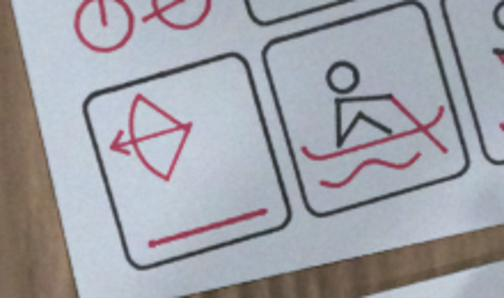

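{"name": "move", "arguments": {
  "target": [
    [0,0,0,0,0,0,-1,-1,-1,-1,-1,-1,0,-0.8,0.28037,0.11297,-0.03,0,0,0,-1,0.5,0.6,0.6,-0.15,1,-0.8,-0.85],
    [0,0,0,0,0,0,-1,-1,-1,-1,-1,-1,0,-0.8,0.28037,0.11297,-0.04,0,0,0,-1,0.5,0.6,0.6,-0.15,1,-0.8,-0.85],
    [0,0,0,0,0,0,-1,-1,-1,-1,-1,-1,0,-0.8,0.27597,0.11209,-0.04,0,0,0,-1,0.5,0.6,0.6,-0.15,1,-0.8,-0.85],
    [0,0,0,0,0,0,-1,-1,-1,-1,-1,-1,0,-0.8,0.26851,0.11705,-0.04,0,0,0,-1,0.5,0.6,0.6,-0.15,1,-0.8,-0.85],
    [0,0,0,0,0,0,-1,-1,-1,-1,-1,-1,0,-0.8,0.26676,0.12582,-0.04,0,0,0,-1,0.5,0.6,0.6,-0.15,1,-0.8,-0.85],
    [0,0,0,0,0,0,-1,-1,-1,-1,-1,-1,0,-0.8,0.27174,0.13326,-0.04,0,0,0,-1,0.5,0.6,0.6,-0.15,1,-0.8,-0.85],
    [0,0,0,0,0,0,-1,-1,-1,-1,-1,-1,0,-0.8,0.28054,0.13502,-0.04,0,0,0,-1,0.5,0.6,0.6,-0.15,1,-0.8,-0.85],
    [0,0,0,0,0,0,-1,-1,-1,-1,-1,-1,0,-0.8,0.288,0.13006,-0.04,0,0,0,-1,0.5,0.6,0.6,-0.15,1,-0.8,-0.85],
    [0,0,0,0,0,0,-1,-1,-1,-1,-1,-1,0,-0.8,0.28975,0.12129,-0.04,0,0,0,-1,0.5,0.6,0.6,-0.15,1,-0.8,-0.85],
    [0,0,0,0,0,0,-1,-1,-1,-1,-1,-1,0,-0.8,0.28477,0.11385,-0.04,0,0,0,-1,0.5,0.6,0.6,-0.15,1,-0.8,-0.85],
    [0,0,0,0,0,0,-1,-1,-1,-1,-1,-1,0,-0.8,0.28037,0.11297,-0.04,0,0,0,-1,0.5,0.6,0.6,-0.15,1,-0.8,-0.85],
    [0,0,0,0,0,0,-1,-1,-1,-1,-1,-1,0,-0.8,0.28037,0.11297,-0.03,0,0,0,-1,0.5,0.6,0.6,-0.15,1,-0.8,-0.85],
    [0,0,0,0,0,0,-1,-1,-1,-1,-1,-1,0,-0.8,0.25555,0.13088,-0.03,0,0,0,-1,0.5,0.6,0.6,-0.15,1,-0.8,-0.85],
    [0,0,0,0,0,0,-1,-1,-1,-1,-1,-1,0,-0.8,0.25555,0.13088,-0.04,0,0,0,-1,0.5,0.6,0.6,-0.15,1,-0.8,-0.85],
    [0,0,0,0,0,0,-1,-1,-1,-1,-1,-1,0,-0.8,0.26712,0.09,-0.04,0,0,0,-1,0.5,0.6,0.6,-0.15,1,-0.8,-0.85]
  ],
  "speed": [0.35,0.025,0.02,0.02,0.02,0.02,0.02,0.02,0.02,0.02,0.02,0.1,0.2,0.025,0.045],
  "blend": [0,0,0.0026,0.0026,0.0026,0.0026,0.0026,0.0026,0.0026,0.0026,0,0,0,0,0]
}}

{"name": "move", "arguments": {
  "target": [
    [0,0,0,0,0,0,-1,-1,-1,-1,-1,-1,0,-0.8,-0.02335,0.02328,0,0,0,0,-1,0.5,0.6,0.6,-0.15,1,-0.8,-0.85],
    [0,0,0,0,0,0,-1,-1,-1,-1,-1,-1,0,-0.8,-0.03229,0.08077,0,0,0,0,-1,0.5,0.6,0.6,-0.15,1,-0.8,-0.85],
    [0,0,0,0,0,0,-1,-1,-1,-1,-1,-1,0,-0.8,-0.03229,0.08077,0.01,0,0,0,-1,0.5,0.6,0.6,-0.15,1,-0.8,-0.85],
    [0,0,0,0,0,0,-1,-1,-1,-1,-1,-1,0,-0.8,-0.02335,0.02328,0.01,0,0,0,-1,0.5,0.6,0.6,-0.15,1,-0.8,-0.85],
    [0,0,0,0,0,0,-1,-1,-1,-1,-1,-1,0,-0.8,-0.02335,0.02328,0,0,0,0,-1,0.5,0.6,0.6,-0.15,1,-0.8,-0.85],
    [0,0,0,0,0,0,-1,-1,-1,-1,-1,-1,0,-0.8,-0.05325,0.01561,0,0,0,0,-1,0.5,0.6,0.6,-0.15,1,-0.8,-0.85],
    [0,0,0,0,0,0,-1,-1,-1,-1,-1,-1,0,-0.8,-0.08773,0.0265,0,0,0,0,-1,0.5,0.6,0.6,-0.15,1,-0.8,-0.85],
    [0,0,0,0,0,0,-1,-1,-1,-1,-1,-1,0,-0.8,-0.08773,0.0265,0.01,0,0,0,-1,0.5,0.6,0.6,-0.15,1,-0.8,-0.85],
    [0,0,0,0,0,0,-1,-1,-1,-1,-1,-1,0,-0.8,-0.05325,0.01561,0.01,0,0,0,-1,0.5,0.6,0.6,-0.15,1,-0.8,-0.85],
    [0,0,0,0,0,0,-1,-1,-1,-1,-1,-1,0,-0.8,-0.05325,0.01561,0,0,0,0,-1,0.5,0.6,0.6,-0.15,1,-0.8,-0.85],
    [0,0,0,0,0,0,-1,-1,-1,-1,-1,-1,0,-0.8,-0.07796,-0.00965,0,0,0,0,-1,0.5,0.6,0.6,-0.15,1,-0.8,-0.85],
    [0,0,0,0,0,0,-1,-1,-1,-1,-1,-1,0,-0.8,-0.07796,-0.00965,0.01,0,0,0,-1,0.5,0.6,0.6,-0.15,1,-0.8,-0.85],
    [0,0,0,0,0,0,-1,-1,-1,-1,-1,-1,0,-0.8,0.18415,0.10081,0.01,0,0,0,-1,0.5,0.6,0.6,-0.15,1,-0.8,-0.85]
  ],
  "speed": [0.05,0.05,0.1,0.2,0.025,0.05,0.05,0.1,0.2,0.025,0.05,0.1,0.3]
}}

{"name": "move", "arguments": {
  "target": [
    [0,0,0,0,0,0,-1,-1,-1,-1,-1,-1,0,-0.8,0,0,-0.01,0,0,0,-1,0.5,0.6,0.6,-0.15,1,-0.8,-0.85],
    [0,0,0,0,0,0,-1,-1,-1,-1,-1,-1,0,-0.8,0.01514,-0.05606,-0.01,0,0,0,-1,0.5,0.6,0.6,-0.15,1,-0.8,-0.85],
    [0,0,0,0,0,0,-1,-1,-1,-1,-1,-1,0,-0.8,0.00963,-0.0656,-0.01,0,0,0,-1,0.5,0.6,0.6,-0.15,1,-0.8,-0.85],
    [0,0,0,0,0,0,-1,-1,-1,-1,-1,-1,0,-0.8,-0.11207,-0.09842,-0.01,0,0,0,-1,0.5,0.6,0.6,-0.15,1,-0.8,-0.85],
    [0,0,0,0,0,0,-1,-1,-1,-1,-1,-1,0,-0.8,-0.12164,-0.09294,-0.01,0,0,0,-1,0.5,0.6,0.6,-0.15,1,-0.8,-0.85],
    [0,0,0,0,0,0,-1,-1,-1,-1,-1,-1,0,-0.8,-0.15192,0.01918,-0.01,0,0,0,-1,0.5,0.6,0.6,-0.15,1,-0.8,-0.85],
    [0,0,0,0,0,0,-1,-1,-1,-1,-1,-1,0,-0.8,-0.14641,0.02872,-0.01,0,0,0,-1,0.5,0.6,0.6,-0.15,1,-0.8,-0.85],
    [0,0,0,0,0,0,-1,-1,-1,-1,-1,-1,0,-0.8,-0.02471,0.06154,-0.01,0,0,0,-1,0.5,0.6,0.6,-0.15,1,-0.8,-0.85],
    [0,0,0,0,0,0,-1,-1,-1,-1,-1,-1,0,-0.8,-0.01514,0.05606,-0.01,0,0,0,-1,0.5,0.6,0.6,-0.15,1,-0.8,-0.85],
    [0,0,0,0,0,0,-1,-1,-1,-1,-1,-1,0,-0.8,0,0,-0.01,0,0,0,-1,0.5,0.6,0.6,-0.15,1,-0.8,-0.85],
    [0,0,0,0,0,0,-1,-1,-1,-1,-1,-1,0,-0.8,0,0,0,0,0,0,-1,0.5,0.6,0.6,-0.15,1,-0.8,-0.85]
  ],
  "speed": [0.025,0.055,0.03,0.055,0.03,0.055,0.03,0.055,0.03,0.055,0.1],
  "blend": [0,0.0033,0.0033,0.0033,0.0033,0.0033,0.0033,0.0033,0.0033,0,0]
}}

Scene clock: 368.13 s.
left_arm: end_effector_position=(+0.3765, +0.1653, +0.2147) hand_measured=(-1.000, -1.000, -1.000, -1.000, -1.000, -1.000) hand_load_n=(+0.0, +0.0, +0.0, +0.0, +0.0, +0.0) hand_stopped_by=(target, target, target, target, target, target) hand_force_limit=0.00 hand_speed=-0.80 end_effector_quat_wxyz=(+0.001, +0.211, +0.963, +0.169) | right_arm: end_effector_position=(+0.5646, +0.4616, +0.0593) hand_measured=(-1.000, +0.004, +0.010, +0.018, -0.152, +1.000) hand_load_n=(+0.0, +1.5, +7.5, +9.0, +8.0, +0.0) hand_stopped_by=(target, force, force, force, target, target) hand_force_limit=-0.80 hand_speed=-0.85 end_effector_quat_wxyz=(-0.299, +0.641, +0.299, +0.641)
Joint positions: left_arm=[3.574 -1.724 -1.762 2.129 -1.838 -0.678] | right_arm=[0.426 -0.983 1.966 -0.984 1.124 -4.713]
Joint torques (N m): left_arm=[-0.17 33.16 24.46 -3.59 -2.73 0.63] | right_arm=[9.43 -32.61 -19.39 0.62 0.88 -1]
Wrist force (N, zeroed by zero_wrist_force on right_arm): left_arm=[-0.1 0.1 -0.6] | right_arm=[0.9 0.3 0.5]
Wrist torque (N m, zeroed by zero_wrist_force on right_arm): left_arm=[0.05 0.00 -0.01] | right_arm=[0.02 -0.09 0.16]
Wrist force, peak (N, zeroed by zero_wrist_force on right_arm): left_arm=[-0.3 -0.2 -1.0] | right_arm=[3.0 -0.4 1.5]
Hand target: left_arm +0.3765, +0.1653, +0.2147; +0.001, +0.211, +0.963, +0.169 | right_arm +0.5645, +0.4618, +0.0592; -0.299, +0.641, +0.299, +0.641
Off the commanded pose: left_arm 0.000 m, 0 deg | right_arm 0.000 m, 0 deg.
move: done; blend cut to 0.0013 m at target 3, 0.0013 m at target 10

Scene clock: 374.93 s.
left_arm: end_effector_position=(+0.3765, +0.1653, +0.2147) hand_measured=(-1.000, -1.000, -1.000, -1.000, -1.000, -1.000) hand_load_n=(+0.0, +0.0, +0.0, +0.0, +0.0, +0.0) hand_stopped_by=(target, target, target, target, target, target) hand_force_limit=0.00 hand_speed=-0.80 end_effector_quat_wxyz=(+0.001, +0.211, +0.963, +0.169) | right_arm: end_effector_position=(+0.6750, +0.5222, +0.0652) hand_measured=(-1.000, +0.004, +0.010, +0.018, -0.152, +1.000) hand_load_n=(+0.0, +1.5, +7.5, +9.5, +8.0, +0.0) hand_stopped_by=(target, force, force, force, target, target) hand_force_limit=-0.80 hand_speed=-0.85 end_effector_quat_wxyz=(-0.299, +0.641, +0.299, +0.641)
Joint positions: left_arm=[3.574 -1.724 -1.762 2.129 -1.838 -0.678] | right_arm=[0.442 -0.797 1.558 -0.762 1.14 -4.713]
Joint torques (N m): left_arm=[-0.02 33.53 24.43 -3.68 -2.64 0.54] | right_arm=[10.6 -42.06 -21.85 -0.85 1.17 -1.28]
Wrist force (N, zeroed by zero_wrist_force on right_arm): left_arm=[0.1 0.1 -0.7] | right_arm=[0.8 -0.2 1.1]
Wrist torque (N m, zeroed by zero_wrist_force on right_arm): left_arm=[0.06 -0.04 0.01] | right_arm=[-0.12 -0.14 0.19]
Wrist force, peak (N, zeroed by zero_wrist_force on right_arm): left_arm=[-0.2 0.2 -1.1] | right_arm=[3.1 0.6 1.4]
Hand target: left_arm +0.3765, +0.1653, +0.2147; +0.001, +0.211, +0.963, +0.169 | right_arm +0.6750, +0.5222, +0.0652; -0.299, +0.641, +0.299, +0.641
Off the commanded pose: left_arm 0.000 m, 0 deg | right_arm 0.000 m, 0 deg.
move: done

Scene clock: 382.23 s.
left_arm: end_effector_position=(+0.3765, +0.1653, +0.2147) hand_measured=(-1.000, -1.000, -1.000, -1.000, -1.000, -1.000) hand_load_n=(-0.5, +0.0, +0.0, +0.0, +0.0, +0.0) hand_stopped_by=(target, target, target, target, target, target) hand_force_limit=0.00 hand_speed=-0.80 end_effector_quat_wxyz=(+0.001, +0.211, +0.963, +0.169) | right_arm: end_effector_position=(+0.6750, +0.5222, +0.0652) hand_measured=(-1.000, +0.004, +0.010, +0.018, -0.152, +1.000) hand_load_n=(+0.0, +1.0, +7.0, +9.5, +8.0, +0.0) hand_stopped_by=(target, force, force, force, target, target) hand_force_limit=-0.80 hand_speed=-0.85 end_effector_quat_wxyz=(-0.299, +0.641, +0.299, +0.641) end_effector_velocity=(+0.000, +0.000, +0.000) end_effector_angular_velocity=(+0.002, -0.003, -0.001)
Joint positions: left_arm=[3.574 -1.724 -1.762 2.129 -1.838 -0.678] | right_arm=[0.442 -0.796 1.558 -0.762 1.14 -4.713]
Joint velocities: left_arm=[within noise] | right_arm=[0.001 0.001 0 -0.005 0.001 0]
Joint torques (N m): left_arm=[-0.72 32.79 23.94 -3.66 -2.7 0.63] | right_arm=[11.68 -45.69 -17.36 -3.65 0.43 0.07]
Wrist force (N, zeroed by zero_wrist_force on right_arm): left_arm=[-0.1 0.4 -0.6] | right_arm=[0.3 -0.2 0.9]
Wrist torque (N m, zeroed by zero_wrist_force on right_arm): left_arm=[0.09 0.00 -0.01] | right_arm=[-0.10 -0.05 0.16]
Wrist force, peak (N, zeroed by zero_wrist_force on right_arm): left_arm=[-0.4 0.2 -1.1] | right_arm=[4.2 -1.4 1.8]
Hand target: left_arm +0.3765, +0.1653, +0.2147; +0.001, +0.211, +0.963, +0.169 | right_arm +0.6750, +0.5222, +0.0652; -0.299, +0.641, +0.299, +0.641
Off the commanded pose: left_arm 0.000 m, 0 deg | right_arm 0.000 m, 0 deg.
move: done

{"name": "move", "arguments": {
  "target": [
    [0,0,0,0,0,0,-1,-1,-1,-1,-1,-1,0,-0.8,-0.03054,0.00228,0,0,0,0,-1,0.5,0.6,0.6,-0.15,1,-0.8,-0.85],
    [0,0,0,0,0,0,-1,-1,-1,-1,-1,-1,0,-0.8,-0.03054,0.00228,-0.01,0,0,0,-1,0.5,0.6,0.6,-0.15,1,-0.8,-0.85],
    [0,0,0,0,0,0,-1,-1,-1,-1,-1,-1,0,-0.8,-0.03494,0.0014,-0.01,0,0,0,-1,0.5,0.6,0.6,-0.15,1,-0.8,-0.85],
    [0,0,0,0,0,0,-1,-1,-1,-1,-1,-1,0,-0.8,-0.0424,0.00636,-0.01,0,0,0,-1,0.5,0.6,0.6,-0.15,1,-0.8,-0.85],
    [0,0,0,0,0,0,-1,-1,-1,-1,-1,-1,0,-0.8,-0.04415,0.01513,-0.01,0,0,0,-1,0.5,0.6,0.6,-0.15,1,-0.8,-0.85],
    [0,0,0,0,0,0,-1,-1,-1,-1,-1,-1,0,-0.8,-0.03917,0.02257,-0.01,0,0,0,-1,0.5,0.6,0.6,-0.15,1,-0.8,-0.85],
    [0,0,0,0,0,0,-1,-1,-1,-1,-1,-1,0,-0.8,-0.03037,0.02433,-0.01,0,0,0,-1,0.5,0.6,0.6,-0.15,1,-0.8,-0.85],
    [0,0,0,0,0,0,-1,-1,-1,-1,-1,-1,0,-0.8,-0.02291,0.01937,-0.01,0,0,0,-1,0.5,0.6,0.6,-0.15,1,-0.8,-0.85],
    [0,0,0,0,0,0,-1,-1,-1,-1,-1,-1,0,-0.8,-0.02116,0.0106,-0.01,0,0,0,-1,0.5,0.6,0.6,-0.15,1,-0.8,-0.85],
    [0,0,0,0,0,0,-1,-1,-1,-1,-1,-1,0,-0.8,-0.02614,0.00316,-0.01,0,0,0,-1,0.5,0.6,0.6,-0.15,1,-0.8,-0.85],
    [0,0,0,0,0,0,-1,-1,-1,-1,-1,-1,0,-0.8,-0.03054,0.00228,-0.01,0,0,0,-1,0.5,0.6,0.6,-0.15,1,-0.8,-0.85],
    [0,0,0,0,0,0,-1,-1,-1,-1,-1,-1,0,-0.8,-0.03054,0.00228,0,0,0,0,-1,0.5,0.6,0.6,-0.15,1,-0.8,-0.85],
    [0,0,0,0,0,0,-1,-1,-1,-1,-1,-1,0,-0.8,-0.07425,0.00837,0,0,0,0,-1,0.5,0.6,0.6,-0.15,1,-0.8,-0.85],
    [0,0,0,0,0,0,-1,-1,-1,-1,-1,-1,0,-0.8,-0.07425,0.00837,-0.01,0,0,0,-1,0.5,0.6,0.6,-0.15,1,-0.8,-0.85],
    [0,0,0,0,0,0,-1,-1,-1,-1,-1,-1,0,-0.8,-0.04304,-0.00318,-0.01,0,0,0,-1,0.5,0.6,0.6,-0.15,1,-0.8,-0.85]
  ],
  "speed": [0.3,0.025,0.02,0.02,0.02,0.02,0.02,0.02,0.02,0.02,0.02,0.1,0.2,0.025,0.045],
  "blend": [0,0,0.0026,0.0026,0.0026,0.0026,0.0026,0.0026,0.0026,0.0026,0,0,0,0,0]
}}

{"name": "move", "arguments": {
  "target": [
    [0,0,0,0,0,0,-1,-1,-1,-1,-1,-1,0,-0.8,-0.01213,-0.03715,0,0,0,0,-1,0.5,0.6,0.6,-0.15,1,-0.8,-0.85],
    [0,0,0,0,0,0,-1,-1,-1,-1,-1,-1,0,-0.8,-0.038,-0.00971,0,0,0,0,-1,0.5,0.6,0.6,-0.15,1,-0.8,-0.85],
    [0,0,0,0,0,0,-1,-1,-1,-1,-1,-1,0,-0.8,-0.06432,-0.02471,0,0,0,0,-1,0.5,0.6,0.6,-0.15,1,-0.8,-0.85],
    [0,0,0,0,0,0,-1,-1,-1,-1,-1,-1,0,-0.8,-0.06432,-0.02471,0.01,0,0,0,-1,0.5,0.6,0.6,-0.15,1,-0.8,-0.85],
    [0,0,0,0,0,0,-1,-1,-1,-1,-1,-1,0,-0.8,-0.4,-0.2,0.05,0,0,0,-1,0.5,0.6,0.6,-0.15,1,-0.8,-0.85]
  ],
  "speed": [0.045,0.045,0.045,0.1,0.3],
  "cameras": ["cam_above","cam_right_wrist","cam_high"]
}}

{"name": "zoom_image", "arguments": {
  "camera": "cam_above",
  "region": [300, 80, 460, 310]
}}

{"name": "zoom_image", "arguments": {
  "camera": "cam_above",
  "region": [300, 30, 640, 330]
}}

Scene clock: 389.87 s.
left_arm: end_effector_position=(+0.3765, +0.1653, +0.2147) hand_measured=(-1.000, -1.000, -1.000, -1.000, -1.000, -1.000) hand_load_n=(+0.0, +0.0, +0.0, +0.0, +0.0, +0.0) hand_stopped_by=(target, target, target, target, target, target) hand_force_limit=0.00 hand_speed=-0.80 end_effector_quat_wxyz=(+0.001, +0.211, +0.963, +0.169) | right_arm: end_effector_position=(+0.6493, +0.5202, +0.0590) hand_measured=(-1.000, +0.004, +0.010, +0.018, -0.152, +1.000) hand_load_n=(+0.0, +1.5, +7.5, +9.0, +8.0, -0.5) hand_stopped_by=(target, force, force, force, target, target) hand_force_limit=-0.80 hand_speed=-0.85 end_effector_quat_wxyz=(-0.299, +0.641, +0.299, +0.641) end_effector_velocity=(-0.003, +0.001, -0.001) end_effector_angular_velocity=(-0.001, +0.002, -0.001)
Joint positions: left_arm=[3.574 -1.724 -1.762 2.129 -1.838 -0.678] | right_arm=[0.459 -0.822 1.634 -0.811 1.157 -4.713]
Joint velocities: left_arm=[within noise] | right_arm=[0.004 -0.002 0.005 -0.001 0.005 0]
Joint torques (N m): left_arm=[-0.57 33.16 24.18 -3.66 -2.66 0.68] | right_arm=[10.55 -51.6 -8.09 -2.96 0.92 1.35]
Wrist force (N, zeroed by zero_wrist_force on right_arm): left_arm=[-0.1 0.1 -0.7] | right_arm=[2.8 0.0 1.4]
Wrist torque (N m, zeroed by zero_wrist_force on right_arm): left_arm=[0.06 0.00 -0.01] | right_arm=[-0.07 -0.02 0.14]
Wrist force, peak (N, zeroed by zero_wrist_force on right_arm): left_arm=[-0.1 0.0 -1.2] | right_arm=[3.8 -0.5 1.9]
Hand target: left_arm +0.3765, +0.1653, +0.2147; +0.001, +0.211, +0.963, +0.169 | right_arm +0.6491, +0.5203, +0.0592; -0.299, +0.641, +0.299, +0.641
Off the commanded pose: left_arm 0.000 m, 0 deg | right_arm 0.000 m, 0 deg.
move: done; blend cut to 0.0013 m at target 3, 0.0013 m at target 10

Scene clock: 393.33 s.
left_arm: end_effector_position=(+0.3765, +0.1653, +0.2147) hand_measured=(-1.000, -1.000, -1.000, -1.000, -1.000, -1.000) hand_load_n=(+0.0, +0.0, +0.0, -0.5, +0.0, +0.0) hand_stopped_by=(target, target, target, target, target, target) hand_force_limit=0.00 hand_speed=-0.80 end_effector_quat_wxyz=(+0.001, +0.211, +0.963, +0.169) | right_arm: end_effector_position=(+0.4093, +0.4003, +0.0891) hand_measured=(-1.000, +0.004, +0.010, +0.018, -0.152, +1.000) hand_load_n=(+0.0, +1.5, +7.0, +9.0, +8.0, +0.0) hand_stopped_by=(target, force, force, force, target, target) hand_force_limit=-0.80 hand_speed=-0.85 end_effector_quat_wxyz=(-0.299, +0.641, +0.299, +0.641)
Joint positions: left_arm=[3.574 -1.724 -1.762 2.129 -1.838 -0.678] | right_arm=[0.455 -1.293 2.405 -1.112 1.152 -4.713]
Joint torques (N m): left_arm=[0.31 32.97 24.15 -3.66 -2.71 0.66] | right_arm=[10.81 -30.59 -4.83 -1.35 1.12 1.46]
Wrist force (N, zeroed by zero_wrist_force on right_arm): left_arm=[0.1 0.2 -0.7] | right_arm=[0.0 0.0 0.6]
Wrist torque (N m, zeroed by zero_wrist_force on right_arm): left_arm=[0.07 -0.02 0.00] | right_arm=[-0.06 0.00 0.16]
Wrist force, peak (N, zeroed by zero_wrist_force on right_arm): left_arm=[-0.3 0.0 -1.2] | right_arm=[3.0 -0.5 2.3]
Hand target: left_arm +0.3765, +0.1653, +0.2147; +0.001, +0.211, +0.963, +0.169 | right_arm +0.4091, +0.4003, +0.0892; -0.299, +0.641, +0.299, +0.641
Off the commanded pose: left_arm 0.000 m, 0 deg | right_arm 0.000 m, 0 deg.
move: done
camera_calibration:
cam_right_wrist: T_world_to_cam=[[0.722221, -0.619303, 0.307995, -0.0800988], [-0.12292, -0.553132, -0.823976, 0.347302], [0.680652, 0.557234, -0.475608, -0.346097], [0, 0, 0, 1]] pos_world=[0.336111, 0.335355, 0.146232]
Images, in order (width x height): cam_high 896x504, cam_above 896x504, cam_right_wrist 672x504.

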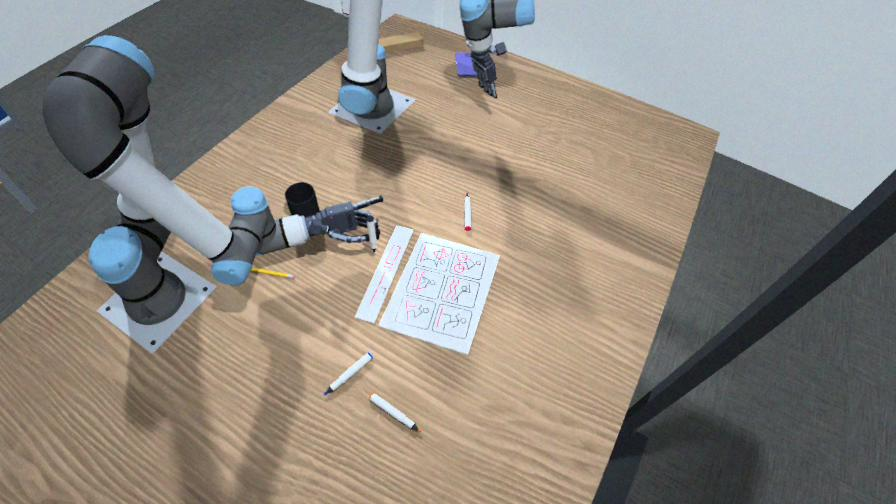

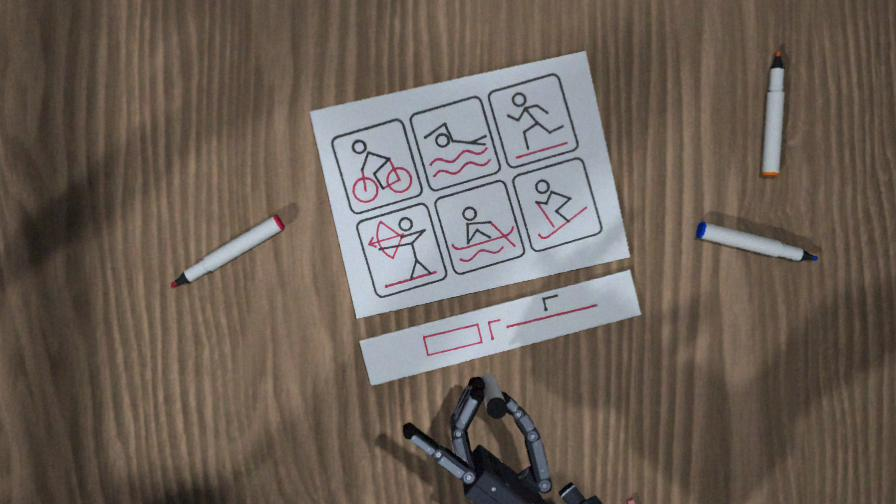

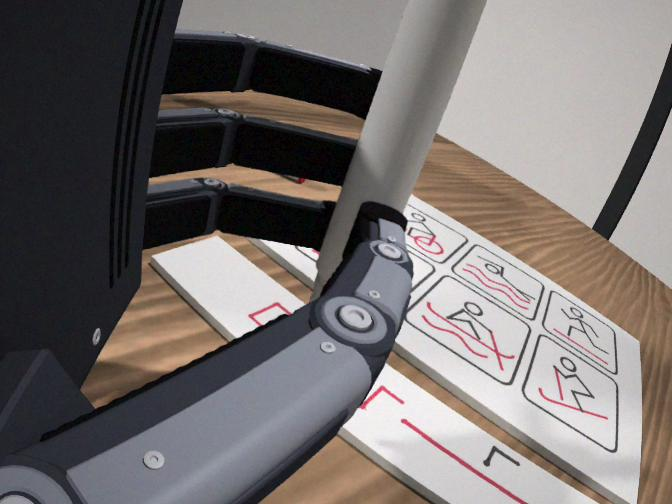

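Scaled by 2.191.

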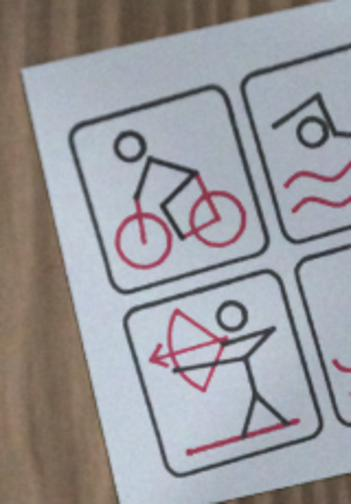

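Scaled by 1.482.

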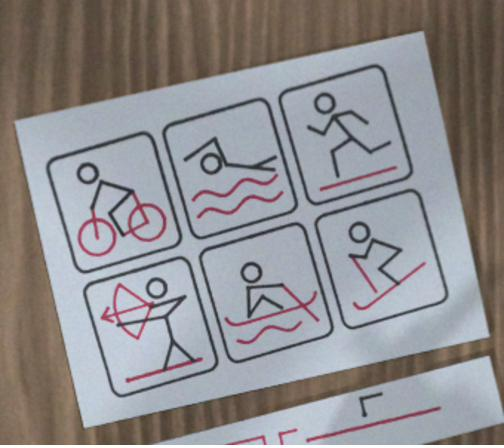

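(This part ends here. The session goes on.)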